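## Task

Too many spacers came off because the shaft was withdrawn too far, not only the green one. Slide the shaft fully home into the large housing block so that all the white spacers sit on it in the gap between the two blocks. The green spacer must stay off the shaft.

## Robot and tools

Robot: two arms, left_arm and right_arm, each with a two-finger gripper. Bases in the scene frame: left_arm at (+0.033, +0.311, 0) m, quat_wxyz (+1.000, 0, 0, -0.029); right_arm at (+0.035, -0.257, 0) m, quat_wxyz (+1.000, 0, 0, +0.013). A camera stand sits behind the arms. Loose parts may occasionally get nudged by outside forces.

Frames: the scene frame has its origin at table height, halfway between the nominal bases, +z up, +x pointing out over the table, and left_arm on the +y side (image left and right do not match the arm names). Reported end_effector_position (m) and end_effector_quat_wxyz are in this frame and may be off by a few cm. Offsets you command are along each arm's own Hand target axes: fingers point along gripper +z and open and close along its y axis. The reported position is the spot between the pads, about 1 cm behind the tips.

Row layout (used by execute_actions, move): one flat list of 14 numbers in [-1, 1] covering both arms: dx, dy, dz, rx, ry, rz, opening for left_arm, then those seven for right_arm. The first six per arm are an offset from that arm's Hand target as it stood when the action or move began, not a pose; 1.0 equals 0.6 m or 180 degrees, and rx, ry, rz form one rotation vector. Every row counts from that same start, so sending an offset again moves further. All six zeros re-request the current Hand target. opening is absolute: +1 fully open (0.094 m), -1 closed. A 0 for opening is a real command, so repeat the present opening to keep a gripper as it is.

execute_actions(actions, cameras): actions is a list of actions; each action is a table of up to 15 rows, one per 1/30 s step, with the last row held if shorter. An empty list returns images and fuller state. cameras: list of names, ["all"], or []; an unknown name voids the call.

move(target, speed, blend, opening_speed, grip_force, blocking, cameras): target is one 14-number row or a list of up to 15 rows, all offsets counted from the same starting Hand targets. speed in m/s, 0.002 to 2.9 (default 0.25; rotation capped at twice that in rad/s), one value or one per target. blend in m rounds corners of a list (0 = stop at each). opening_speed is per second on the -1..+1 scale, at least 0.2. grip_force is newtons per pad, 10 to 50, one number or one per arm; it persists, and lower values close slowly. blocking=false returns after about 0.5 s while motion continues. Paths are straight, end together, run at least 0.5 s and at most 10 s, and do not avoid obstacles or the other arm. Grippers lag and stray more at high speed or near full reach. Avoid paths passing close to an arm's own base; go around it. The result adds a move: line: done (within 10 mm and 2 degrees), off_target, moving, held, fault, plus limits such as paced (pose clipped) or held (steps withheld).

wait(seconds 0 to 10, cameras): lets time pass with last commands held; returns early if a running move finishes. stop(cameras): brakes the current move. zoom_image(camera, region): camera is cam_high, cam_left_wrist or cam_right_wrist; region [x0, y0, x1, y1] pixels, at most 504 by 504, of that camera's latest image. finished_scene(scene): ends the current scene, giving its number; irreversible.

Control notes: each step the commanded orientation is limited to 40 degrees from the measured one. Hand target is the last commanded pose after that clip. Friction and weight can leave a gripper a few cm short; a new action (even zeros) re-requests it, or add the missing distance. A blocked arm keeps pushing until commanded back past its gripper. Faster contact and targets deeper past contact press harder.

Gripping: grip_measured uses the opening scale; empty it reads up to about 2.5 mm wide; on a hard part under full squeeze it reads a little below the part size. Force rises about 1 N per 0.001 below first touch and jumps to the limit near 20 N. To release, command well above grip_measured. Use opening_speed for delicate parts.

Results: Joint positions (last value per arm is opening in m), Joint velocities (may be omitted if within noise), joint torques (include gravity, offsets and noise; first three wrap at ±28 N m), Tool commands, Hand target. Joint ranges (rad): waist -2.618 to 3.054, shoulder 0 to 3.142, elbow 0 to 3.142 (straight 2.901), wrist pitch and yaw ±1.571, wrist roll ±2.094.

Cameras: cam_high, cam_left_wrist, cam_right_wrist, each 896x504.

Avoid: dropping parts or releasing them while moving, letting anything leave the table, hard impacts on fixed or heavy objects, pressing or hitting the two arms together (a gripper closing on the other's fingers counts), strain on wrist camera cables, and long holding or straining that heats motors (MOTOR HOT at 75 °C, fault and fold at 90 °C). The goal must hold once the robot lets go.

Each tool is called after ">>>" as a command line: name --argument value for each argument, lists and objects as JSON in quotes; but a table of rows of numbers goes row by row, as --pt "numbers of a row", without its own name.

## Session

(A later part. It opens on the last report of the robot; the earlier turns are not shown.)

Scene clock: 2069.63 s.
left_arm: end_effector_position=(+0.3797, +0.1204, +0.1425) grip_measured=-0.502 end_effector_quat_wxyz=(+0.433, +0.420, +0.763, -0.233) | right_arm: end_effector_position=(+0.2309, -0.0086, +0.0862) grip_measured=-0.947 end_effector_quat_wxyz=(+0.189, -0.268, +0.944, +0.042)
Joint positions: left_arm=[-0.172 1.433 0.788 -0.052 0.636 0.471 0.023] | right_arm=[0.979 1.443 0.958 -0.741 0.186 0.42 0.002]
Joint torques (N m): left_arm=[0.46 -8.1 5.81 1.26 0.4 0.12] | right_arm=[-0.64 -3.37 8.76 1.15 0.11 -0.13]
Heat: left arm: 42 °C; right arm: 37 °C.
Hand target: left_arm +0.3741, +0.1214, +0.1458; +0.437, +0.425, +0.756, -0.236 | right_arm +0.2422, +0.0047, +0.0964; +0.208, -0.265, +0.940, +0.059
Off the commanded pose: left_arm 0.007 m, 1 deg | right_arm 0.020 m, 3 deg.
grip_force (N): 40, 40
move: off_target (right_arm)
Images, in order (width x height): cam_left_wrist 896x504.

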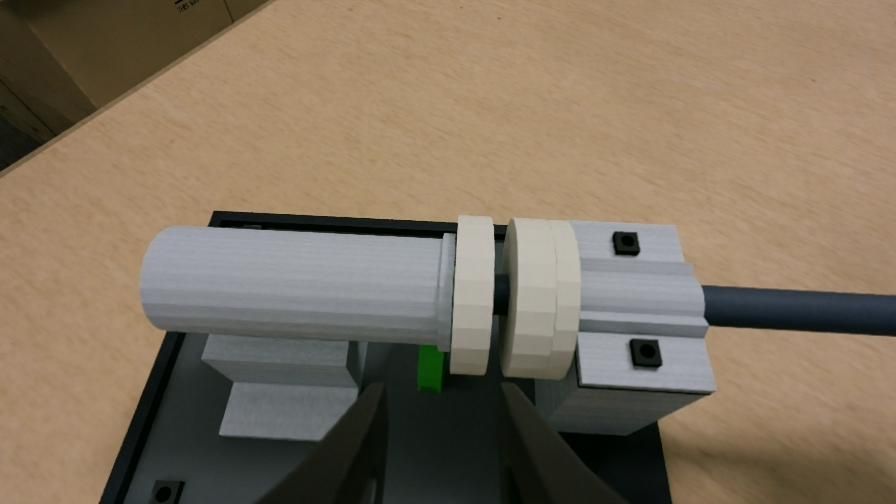

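>>> move --target '[0,0,0,0,0,0,-0.5, -0.0227,0.0,0.0106,0,0,0,-0.95]' --speed 0.03 --cameras '["cam_left_wrist","cam_right_wrist"]'

Scene clock: 2076.40 s.
left_arm: end_effector_position=(+0.3795, +0.1204, +0.1424) grip_measured=-0.502 end_effector_quat_wxyz=(+0.433, +0.420, +0.763, -0.233) | right_arm: end_effector_position=(+0.2434, -0.0011, +0.0869) grip_measured=-0.947 end_effector_quat_wxyz=(+0.189, -0.267, +0.944, +0.042)
Joint positions: left_arm=[-0.172 1.433 0.788 -0.053 0.637 0.472 0.023] | right_arm=[0.955 1.493 1.005 -0.735 0.179 0.399 0.002]
Joint torques (N m): left_arm=[0.46 -8.1 5.82 1.27 0.39 0.12] | right_arm=[-0.61 -3.7 8.68 1.18 0.08 -0.15]
Heat: left arm: 41 °C; right arm: 37 °C.
Hand target: left_arm +0.3741, +0.1214, +0.1458; +0.437, +0.426, +0.756, -0.236 | right_arm +0.2550, +0.0126, +0.0966; +0.208, -0.265, +0.940, +0.059
Off the commanded pose: left_arm 0.007 m, 1 deg | right_arm 0.020 m, 3 deg.
grip_force (N): 40, 40
move: off_target (right_arm)
Images, in order (width x height): cam_left_wrist 896x504, cam_right_wrist 896x504.

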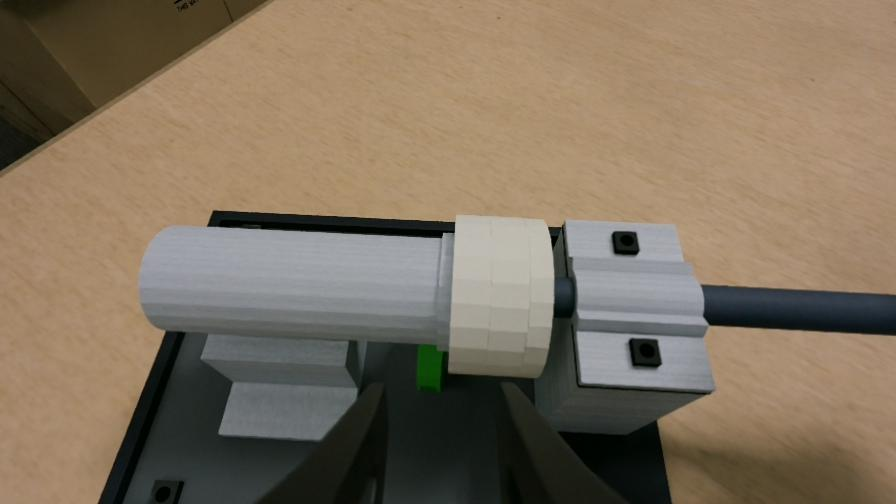

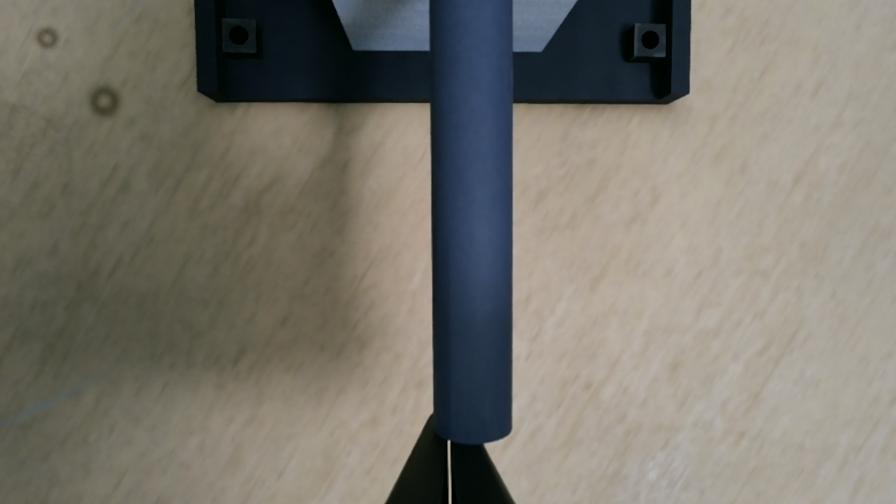

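>>> move --target '[0,0,0,0,0,0,-0.5, -0.034,-0.003,0.0158,0,0,0,-0.95]' --speed 0.04 --cameras '["cam_right_wrist"]'

>>> move --target '[0,0,0,0,0,0,-0.5, -0.034,-0.003,0.0158,0,0,0,-0.95]' --speed 0.04 --cameras '["cam_left_wrist","cam_right_wrist"]'

Scene clock: 2083.53 s.
left_arm: end_effector_position=(+0.3795, +0.1204, +0.1424) grip_measured=-0.502 end_effector_quat_wxyz=(+0.433, +0.420, +0.763, -0.233) | right_arm: end_effector_position=(+0.2631, +0.0096, +0.0875) grip_measured=-0.947 end_effector_quat_wxyz=(+0.189, -0.266, +0.944, +0.043)
Joint positions: left_arm=[-0.172 1.433 0.788 -0.053 0.637 0.472 0.023] | right_arm=[0.918 1.567 1.077 -0.726 0.165 0.364 0.002]
Joint torques (N m): left_arm=[0.47 -8.1 5.82 1.27 0.39 0.12] | right_arm=[-0.61 -4.26 8.68 1.18 0.06 -0.14]
Heat: left arm: 40 °C; right arm: 37 °C.
Hand target: left_arm +0.3741, +0.1214, +0.1458; +0.437, +0.426, +0.756, -0.236 | right_arm +0.2751, +0.0228, +0.0966; +0.208, -0.265, +0.940, +0.059
Off the commanded pose: left_arm 0.007 m, 1 deg | right_arm 0.020 m, 3 deg.
grip_force (N): 40, 40
move: off_target (right_arm)
Images, in order (width x height): cam_right_wrist 896x504.

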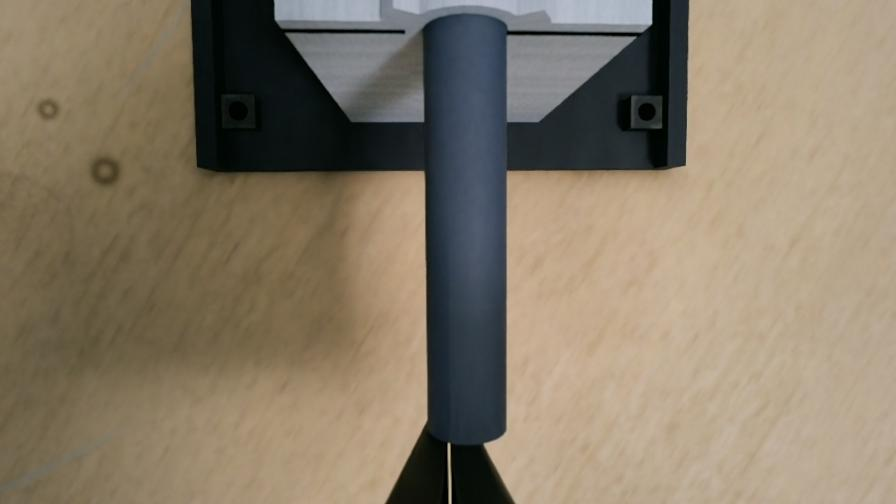

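Scene clock: 2084.47 s.
left_arm: end_effector_position=(+0.3795, +0.1204, +0.1424) grip_measured=-0.502 end_effector_quat_wxyz=(+0.433, +0.420, +0.763, -0.233) | right_arm: end_effector_position=(+0.2823, +0.0202, +0.0879) grip_measured=-0.947 end_effector_quat_wxyz=(+0.189, -0.266, +0.944, +0.044)
Joint positions: left_arm=[-0.172 1.433 0.788 -0.053 0.637 0.472 0.023] | right_arm=[0.887 1.64 1.153 -0.724 0.152 0.335 0.002]
Joint torques (N m): left_arm=[0.46 -8.1 5.82 1.27 0.39 0.12] | right_arm=[-0.65 -4.74 8.84 1.19 0.06 -0.13]
Heat: left arm: 40 °C; right arm: 37 °C.
Hand target: left_arm +0.3741, +0.1214, +0.1458; +0.437, +0.426, +0.756, -0.236 | right_arm +0.2953, +0.0330, +0.0966; +0.208, -0.265, +0.940, +0.059
Off the commanded pose: left_arm 0.007 m, 1 deg | right_arm 0.020 m, 3 deg.
grip_force (N): 40, 40
move: off_target (right_arm)
Images, in order (width x height): cam_left_wrist 896x504, cam_right_wrist 896x504.

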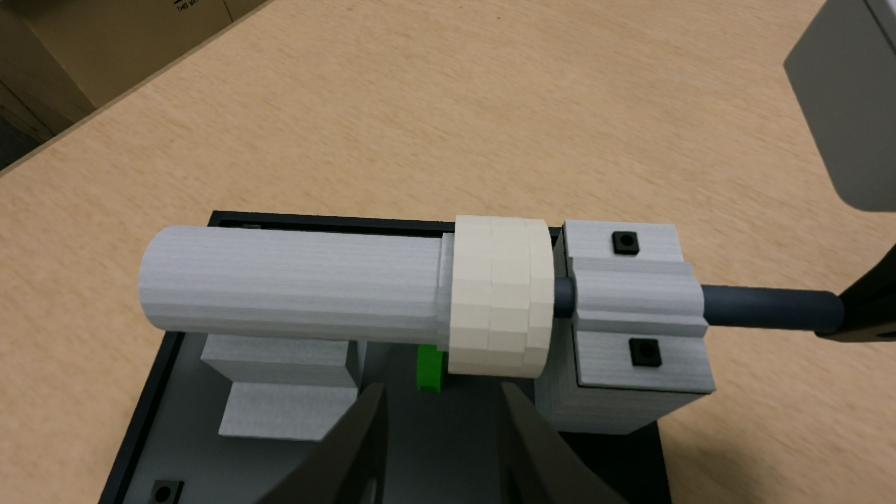

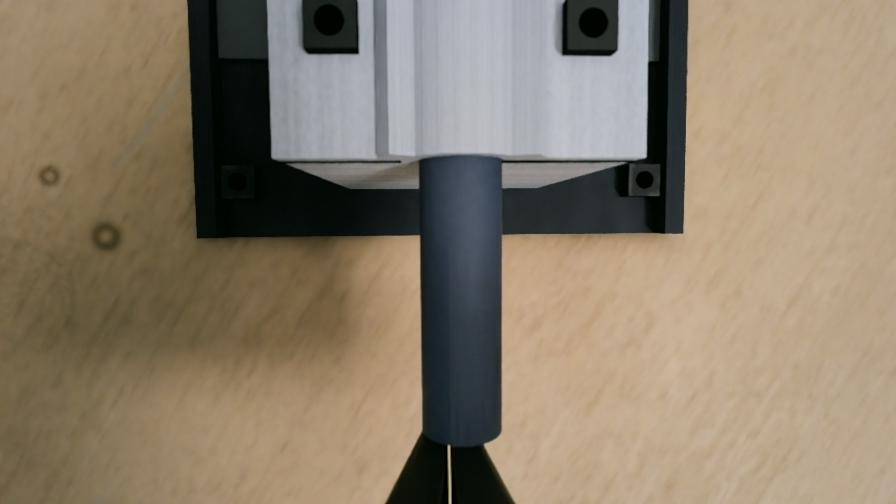

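>>> move --target '[-0.02,0,-0.14,0,0,0,-0.5, 0,0,0,0,0,0,-0.95]' --speed 0.15 --cameras '["cam_left_wrist"]'

>>> move --target '[0,0,0,0,0,0,-0.5, -0.0256,-0.002,0.0119,0,0,0,-0.95]' --speed 0.04 --cameras '["cam_left_wrist","cam_right_wrist"]'

Scene clock: 2096.00 s.
left_arm: end_effector_position=(+0.3344, +0.1779, +0.1796) grip_measured=-0.502 end_effector_quat_wxyz=(+0.417, +0.417, +0.771, -0.239) | right_arm: end_effector_position=(+0.2823, +0.0202, +0.0879) grip_measured=-0.947 end_effector_quat_wxyz=(+0.189, -0.267, +0.944, +0.044)
Joint positions: left_arm=[0.038 1.205 0.825 -0.484 0.786 0.666 0.023] | right_arm=[0.887 1.64 1.153 -0.724 0.152 0.335 0.002]
Joint torques (N m): left_arm=[0.59 -4.96 10.39 1.02 0.53 0.11] | right_arm=[-0.65 -4.72 8.85 1.19 0.06 -0.15]
Heat: left arm: 40 °C; right arm: 37 °C.
Hand target: left_arm +0.3384, +0.1774, +0.1989; +0.438, +0.426, +0.756, -0.236 | right_arm +0.2953, +0.0330, +0.0966; +0.208, -0.265, +0.940, +0.059
Off the commanded pose: left_arm 0.019 m, 3 deg | right_arm 0.020 m, 3 deg.
grip_force (N): 40, 40
move: off_target (left_arm, right_arm)
Images, in order (width x height): cam_left_wrist 896x504.

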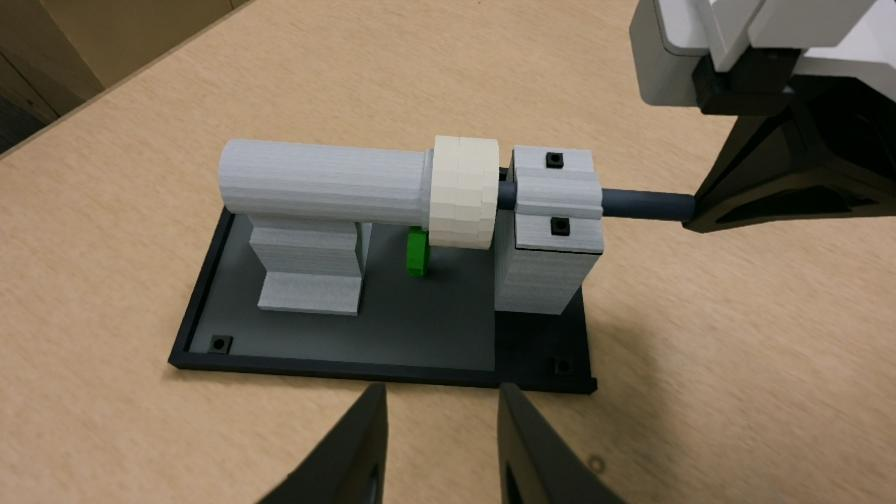

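Scene clock: 2096.83 s.
left_arm: end_effector_position=(+0.3342, +0.1779, +0.1795) grip_measured=-0.502 end_effector_quat_wxyz=(+0.417, +0.417, +0.772, -0.239) | right_arm: end_effector_position=(+0.2826, +0.0202, +0.0849) grip_measured=-0.947 end_effector_quat_wxyz=(+0.162, -0.273, +0.947, +0.038)
Joint positions: left_arm=[0.038 1.205 0.825 -0.485 0.786 0.667 0.023] | right_arm=[0.873 1.682 1.206 -0.783 0.125 0.318 0.002]
Joint torques (N m): left_arm=[0.61 -4.97 10.4 1.03 0.53 0.12] | right_arm=[-1.17 -4.56 9.42 1.57 0.25 -0.15]
Heat: left arm: 40 °C; right arm: 37 °C.
Hand target: left_arm +0.3384, +0.1774, +0.1988; +0.437, +0.426, +0.756, -0.236 | right_arm +0.3103, +0.0409, +0.0966; +0.208, -0.265, +0.940, +0.059
Off the commanded pose: left_arm 0.020 m, 3 deg | right_arm 0.036 m, 6 deg.
grip_force (N): 40, 40
move: off_target (left_arm, right_arm)
Images, in order (width x height): cam_left_wrist 896x504, cam_right_wrist 896x504.

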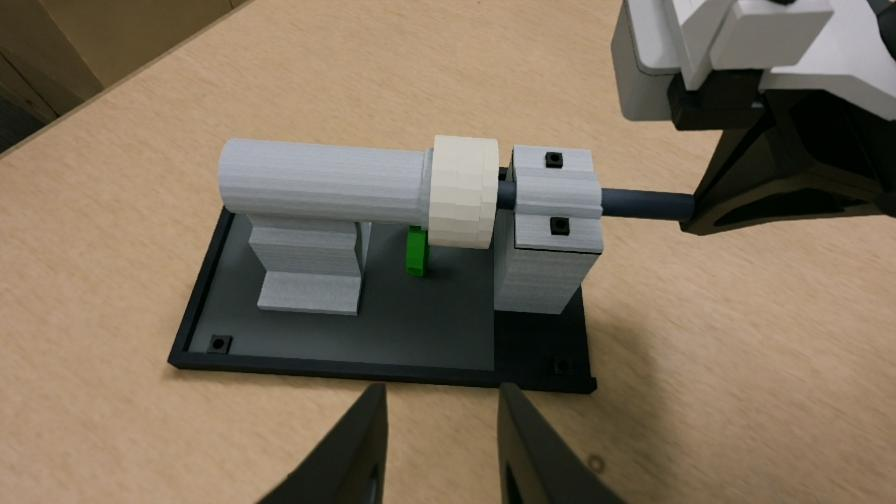

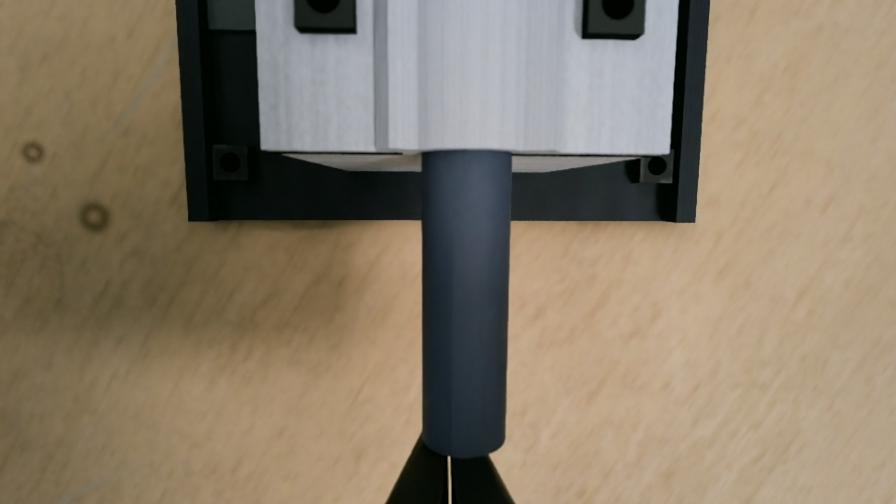

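>>> move --target '[0,0,0,0,0,0,-0.5, 0.06,0,-0.028,0,0,0,-0.95]' --speed 0.1 --cameras '["all"]'

Scene clock: 2117.07 s.
left_arm: end_effector_position=(+0.3342, +0.1779, +0.1795) grip_measured=-0.502 end_effector_quat_wxyz=(+0.417, +0.417, +0.772, -0.239) | right_arm: end_effector_position=(+0.2760, +0.0209, +0.0934) grip_measured=-0.947 end_effector_quat_wxyz=(+0.195, -0.271, +0.941, +0.057)
Joint positions: left_arm=[0.038 1.205 0.825 -0.485 0.786 0.667 0.023] | right_arm=[0.896 1.601 1.127 -0.711 0.14 0.334 0.002]
Joint torques (N m): left_arm=[0.61 -4.96 10.37 1.03 0.52 0.12] | right_arm=[0.4 -7.15 4.51 1.12 0.26 0.08]
Heat: left arm: 43 °C; right arm: 36 °C.
Hand target: left_arm +0.3384, +0.1774, +0.1988; +0.437, +0.426, +0.756, -0.236 | right_arm +0.2764, +0.0201, +0.0966; +0.208, -0.265, +0.940, +0.059
Off the commanded pose: left_arm 0.020 m, 3 deg | right_arm 0.003 m, 2 deg.
grip_force (N): 40, 40
move: off_target (left_arm)

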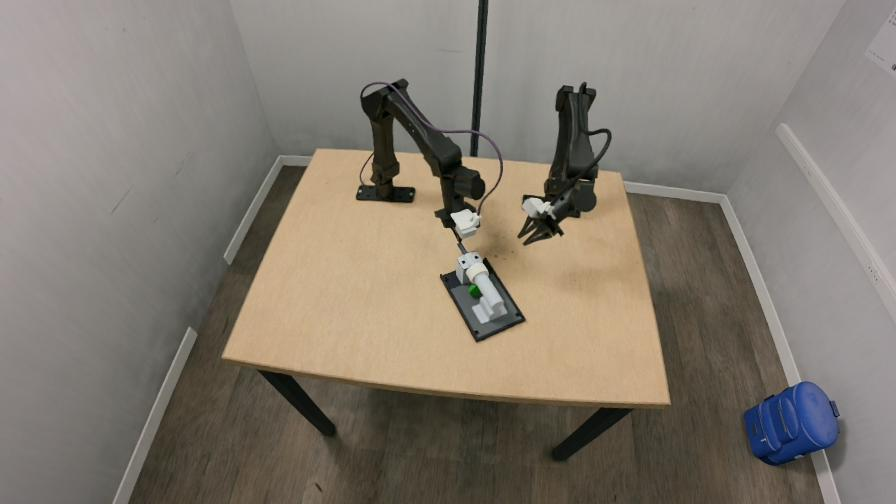

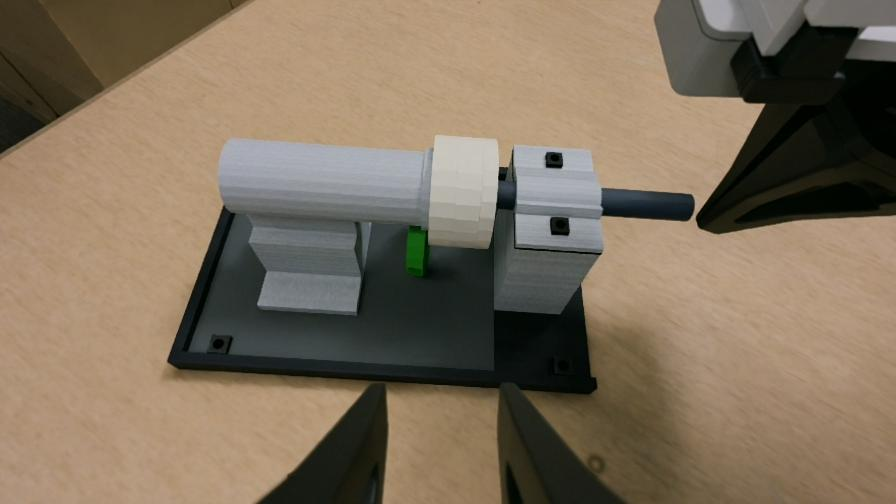

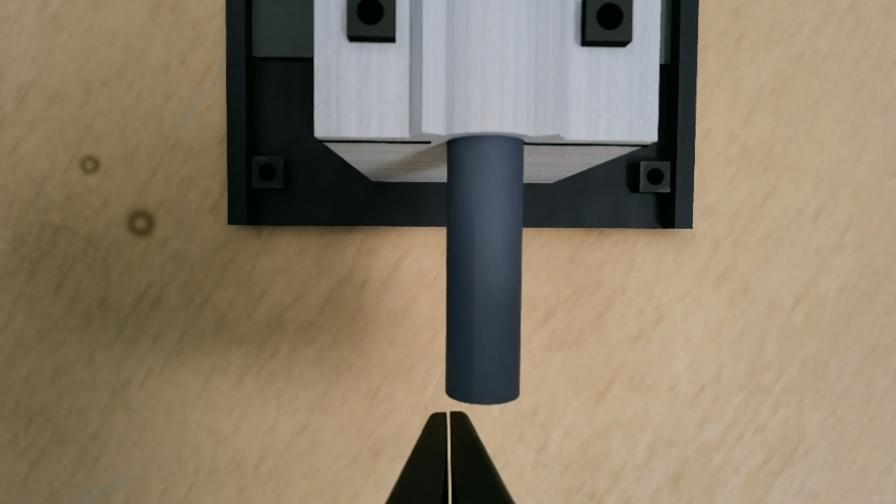

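>>> move --target '[0,0,0,0,0,0,-0.5, 0.004,-0.011,-0.005,0,0,0,-0.95]' --speed 0.05 --cameras '["cam_right_wrist","cam_left_wrist"]'

>>> zoom_image --camera "cam_left_wrist" --region '[400, 100, 820, 300]'

Scene clock: 2143.20 s.
left_arm: end_effector_position=(+0.3342, +0.1779, +0.1795) grip_measured=-0.502 end_effector_quat_wxyz=(+0.417, +0.417, +0.772, -0.239) | right_arm: end_effector_position=(+0.2748, +0.0167, +0.0948) grip_measured=-0.947 end_effector_quat_wxyz=(+0.197, -0.268, +0.941, +0.057)
Joint positions: left_arm=[0.038 1.205 0.825 -0.485 0.786 0.667 0.023] | right_arm=[0.892 1.581 1.11 -0.709 0.141 0.335 0.002]
Joint torques (N m): left_arm=[0.59 -4.97 10.39 1.03 0.52 0.12] | right_arm=[-0.51 -7.27 4.49 1.06 0.2 -0.08]
Heat: left arm: 44 °C; right arm: 35 °C.
Hand target: left_arm +0.3384, +0.1774, +0.1988; +0.437, +0.426, +0.756, -0.236 | right_arm +0.2769, +0.0126, +0.0983; +0.208, -0.265, +0.940, +0.059
Off the commanded pose: left_arm 0.020 m, 3 deg | right_arm 0.006 m, 1 deg.
grip_force (N): 40, 40
move: off_target (left_arm)
Images, in order (width x height): cam_left_wrist 896x504, cam_right_wrist 896x504.

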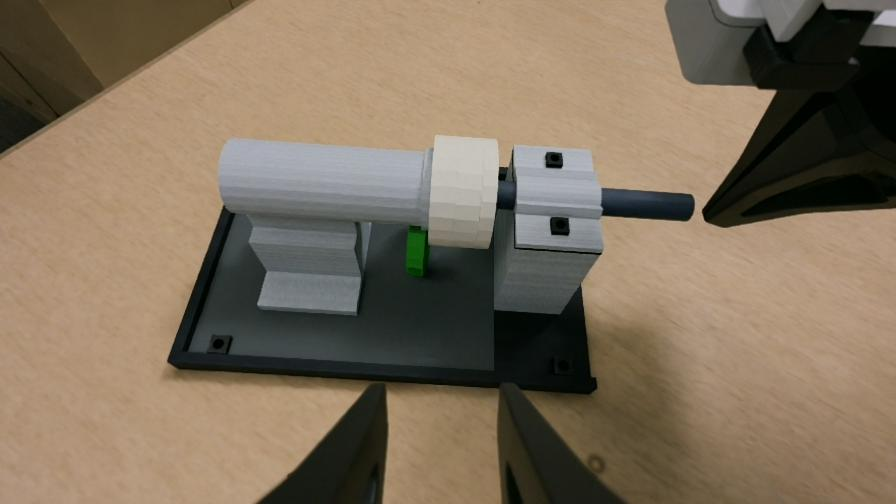

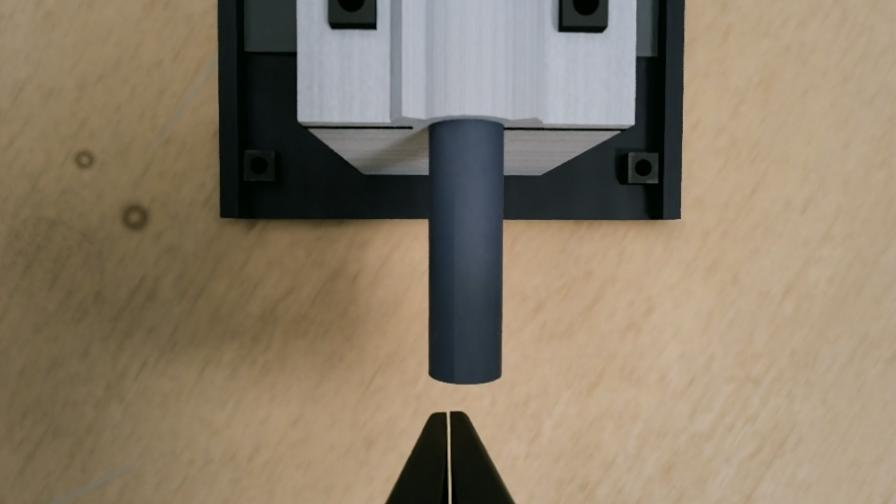

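Scaled by 1.200 from the camera's 896x504 image, which has a finer 1280x720 frame.

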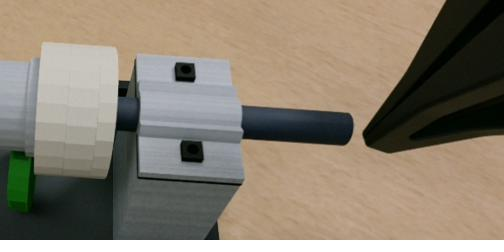

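>>> move --target '[0,0,0,0,0,0,-0.5, -0.0392,-0.0033,0.0126,0,0,0,-0.95]' --speed 0.04 --cameras '["cam_right_wrist","cam_left_wrist"]'

>>> zoom_image --camera "cam_left_wrist" --region '[400, 100, 820, 300]'

Scene clock: 2150.53 s.
left_arm: end_effector_position=(+0.3342, +0.1779, +0.1795) grip_measured=-0.502 end_effector_quat_wxyz=(+0.417, +0.417, +0.772, -0.239) | right_arm: end_effector_position=(+0.2861, +0.0144, +0.0928) grip_measured=-0.947 end_effector_quat_wxyz=(+0.191, -0.267, +0.943, +0.050)
Joint positions: left_arm=[0.038 1.205 0.825 -0.485 0.786 0.667 0.023] | right_arm=[0.861 1.617 1.146 -0.725 0.135 0.309 0.002]
Joint torques (N m): left_arm=[0.59 -4.97 10.39 1.04 0.52 0.13] | right_arm=[-0.77 -4.57 9.06 1.09 0.11 -0.11]
Heat: left arm: 44 °C; right arm: 35 °C.
Hand target: left_arm +0.3384, +0.1774, +0.1988; +0.437, +0.426, +0.756, -0.236 | right_arm +0.2989, +0.0239, +0.1015; +0.208, -0.265, +0.940, +0.059
Off the commanded pose: left_arm 0.020 m, 3 deg | right_arm 0.018 m, 2 deg.
grip_force (N): 40, 40
move: off_target (left_arm, right_arm)
Images, in order (width x height): cam_left_wrist 896x504, cam_right_wrist 896x504.

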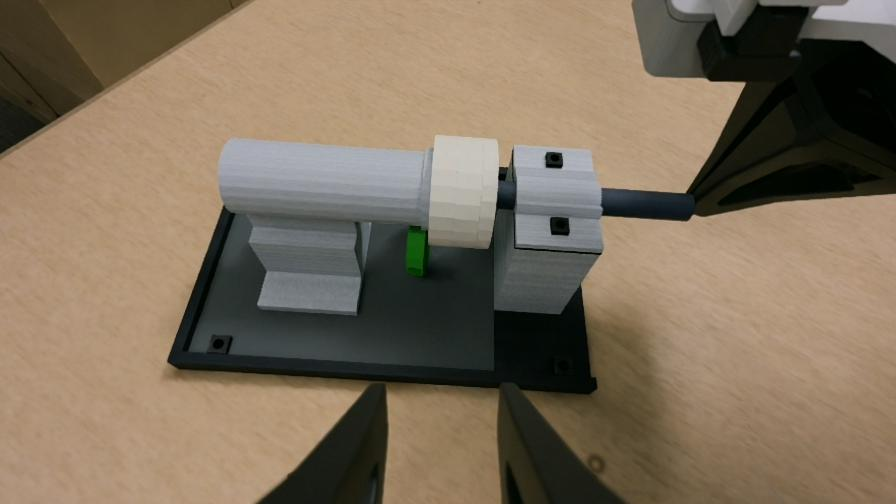

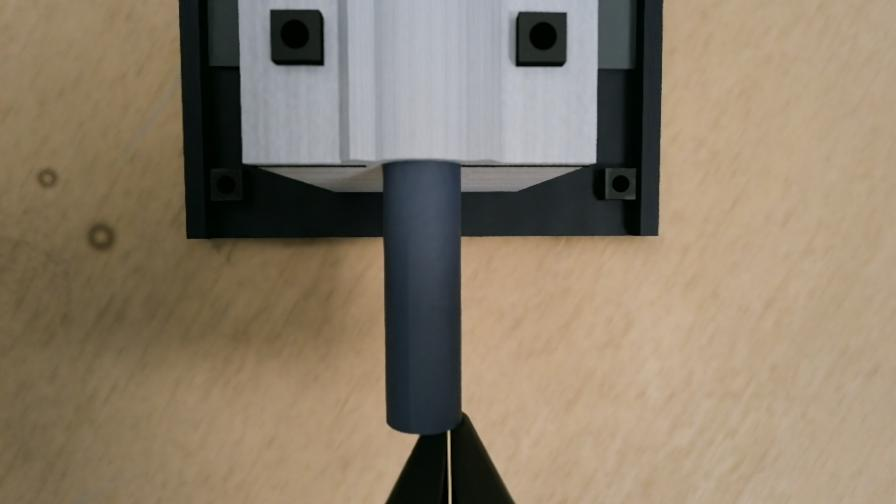

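Scaled by 1.200 from the camera's 896x504 image, which has a finer 1280x720 frame.

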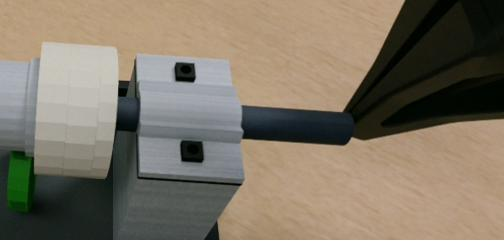

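>>> move --target '[0,0,0,0,0,0,-0.5, -0.0227,0.006,0.0106,0,0,0,-0.95]' --speed 0.04 --cameras '["cam_right_wrist","cam_left_wrist"]'

>>> zoom_image --camera "cam_left_wrist" --region '[400, 100, 820, 300]'

Scene clock: 2157.30 s.
left_arm: end_effector_position=(+0.3342, +0.1779, +0.1795) grip_measured=-0.502 end_effector_quat_wxyz=(+0.417, +0.417, +0.772, -0.239) | right_arm: end_effector_position=(+0.2862, +0.0149, +0.0898) grip_measured=-0.947 end_effector_quat_wxyz=(+0.169, -0.272, +0.947, +0.037)
Joint positions: left_arm=[0.038 1.205 0.825 -0.485 0.786 0.667 0.023] | right_arm=[0.859 1.663 1.201 -0.786 0.13 0.304 0.002]
Joint torques (N m): left_arm=[0.61 -4.97 10.39 1.03 0.52 0.12] | right_arm=[-0.92 -4.52 9.44 1.51 0.16 -0.13]
Heat: left arm: 44 °C; right arm: 35 °C.
Hand target: left_arm +0.3384, +0.1774, +0.1988; +0.437, +0.426, +0.756, -0.236 | right_arm +0.3098, +0.0346, +0.1014; +0.208, -0.265, +0.940, +0.059
Off the commanded pose: left_arm 0.020 m, 3 deg | right_arm 0.033 m, 5 deg.
grip_force (N): 40, 40
move: off_target (left_arm, right_arm)
Images, in order (width x height): cam_left_wrist 896x504, cam_right_wrist 896x504.

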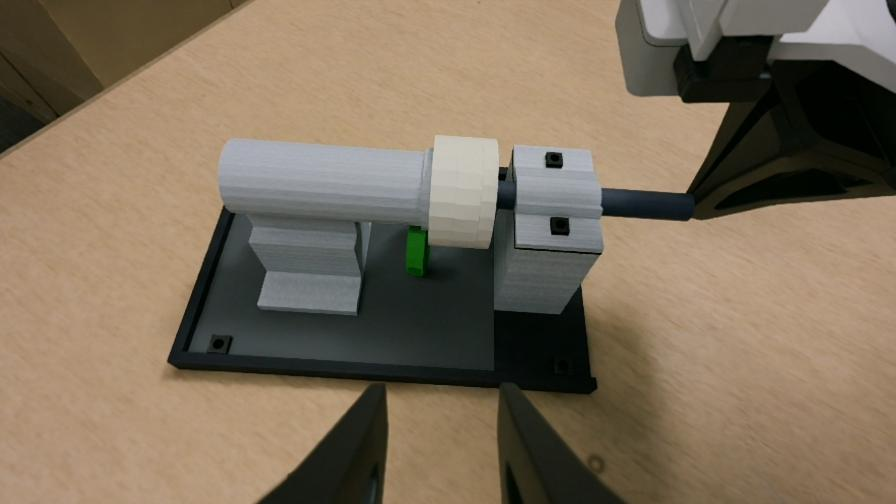

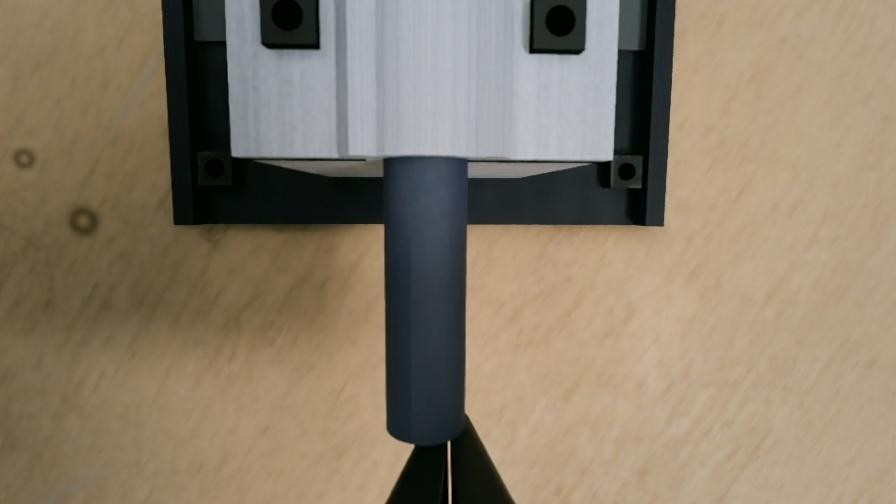

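Scaled by 1.200 from the camera's 896x504 image, which has a finer 1280x720 frame.

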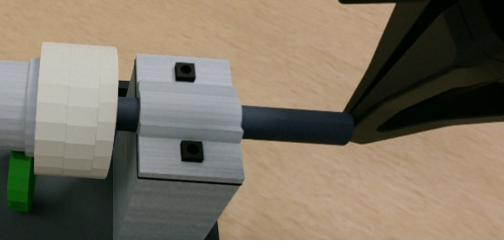

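>>> move --pt "0 0 0 0 0 0 -0.5 0.1 0 -0.0467 0 0 0 -0.95" --pt "0 0 0 0 0 0 -0.5 0.1435 0 -0.235 0 0 0 -0.95" --speed 0.12 --blend 0.01 --cameras '["all"]'

>>> zoom_image --camera "cam_left_wrist" --region '[180, 100, 620, 340]'

Scene clock: 2170.83 s.
left_arm: end_effector_position=(+0.3342, +0.1779, +0.1795) grip_measured=-0.502 end_effector_quat_wxyz=(+0.417, +0.417, +0.772, -0.239) | right_arm: end_effector_position=(+0.1911, -0.0367, +0.1814) grip_measured=-0.947 end_effector_quat_wxyz=(+0.196, -0.271, +0.941, +0.056)
Joint positions: left_arm=[0.038 1.205 0.825 -0.485 0.786 0.667 0.023] | right_arm=[1.058 1.232 1.171 -1.15 0.201 0.487 0.002]
Joint torques (N m): left_arm=[0.61 -4.96 10.37 1.03 0.52 0.12] | right_arm=[0.49 -3.26 8.35 0.73 0.33 0.1]
Heat: left arm: 45 °C; right arm: 36 °C.
Hand target: left_arm +0.3384, +0.1774, +0.1988; +0.437, +0.426, +0.756, -0.236 | right_arm +0.1924, -0.0371, +0.1928; +0.208, -0.265, +0.940, +0.059
Off the commanded pose: left_arm 0.020 m, 3 deg | right_arm 0.011 m, 2 deg.
grip_force (N): 40, 40
move: off_target (left_arm, right_arm)

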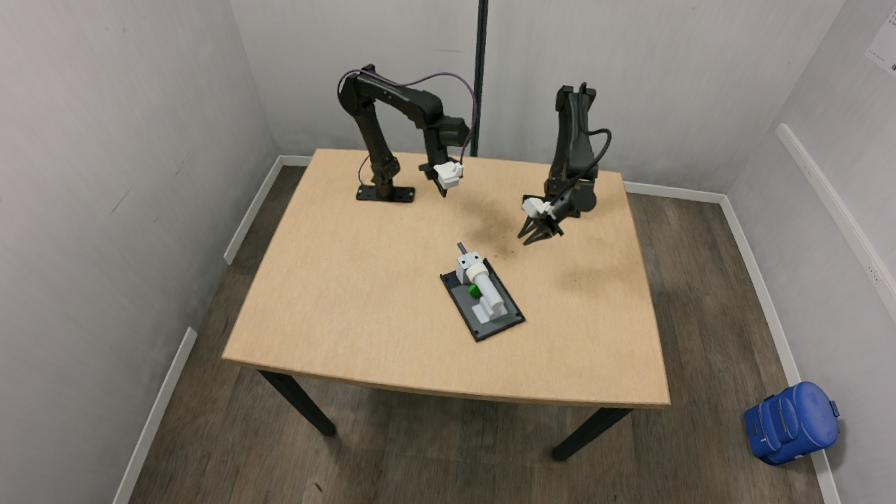

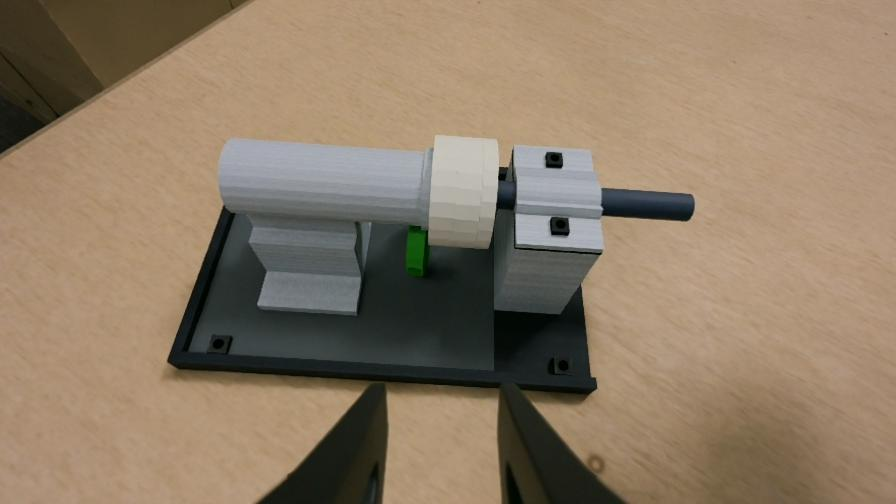

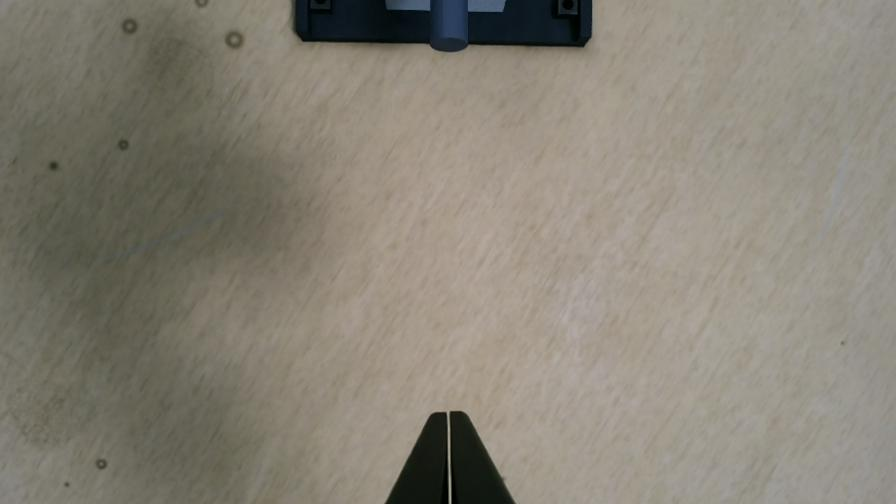

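Scaled by 1.145 from the camera's 896x504 image, which has a finer 1280x720 frame.

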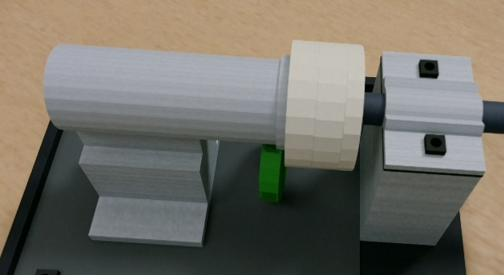

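>>> finished_scene --scene 2

The scene is finished: the task was done.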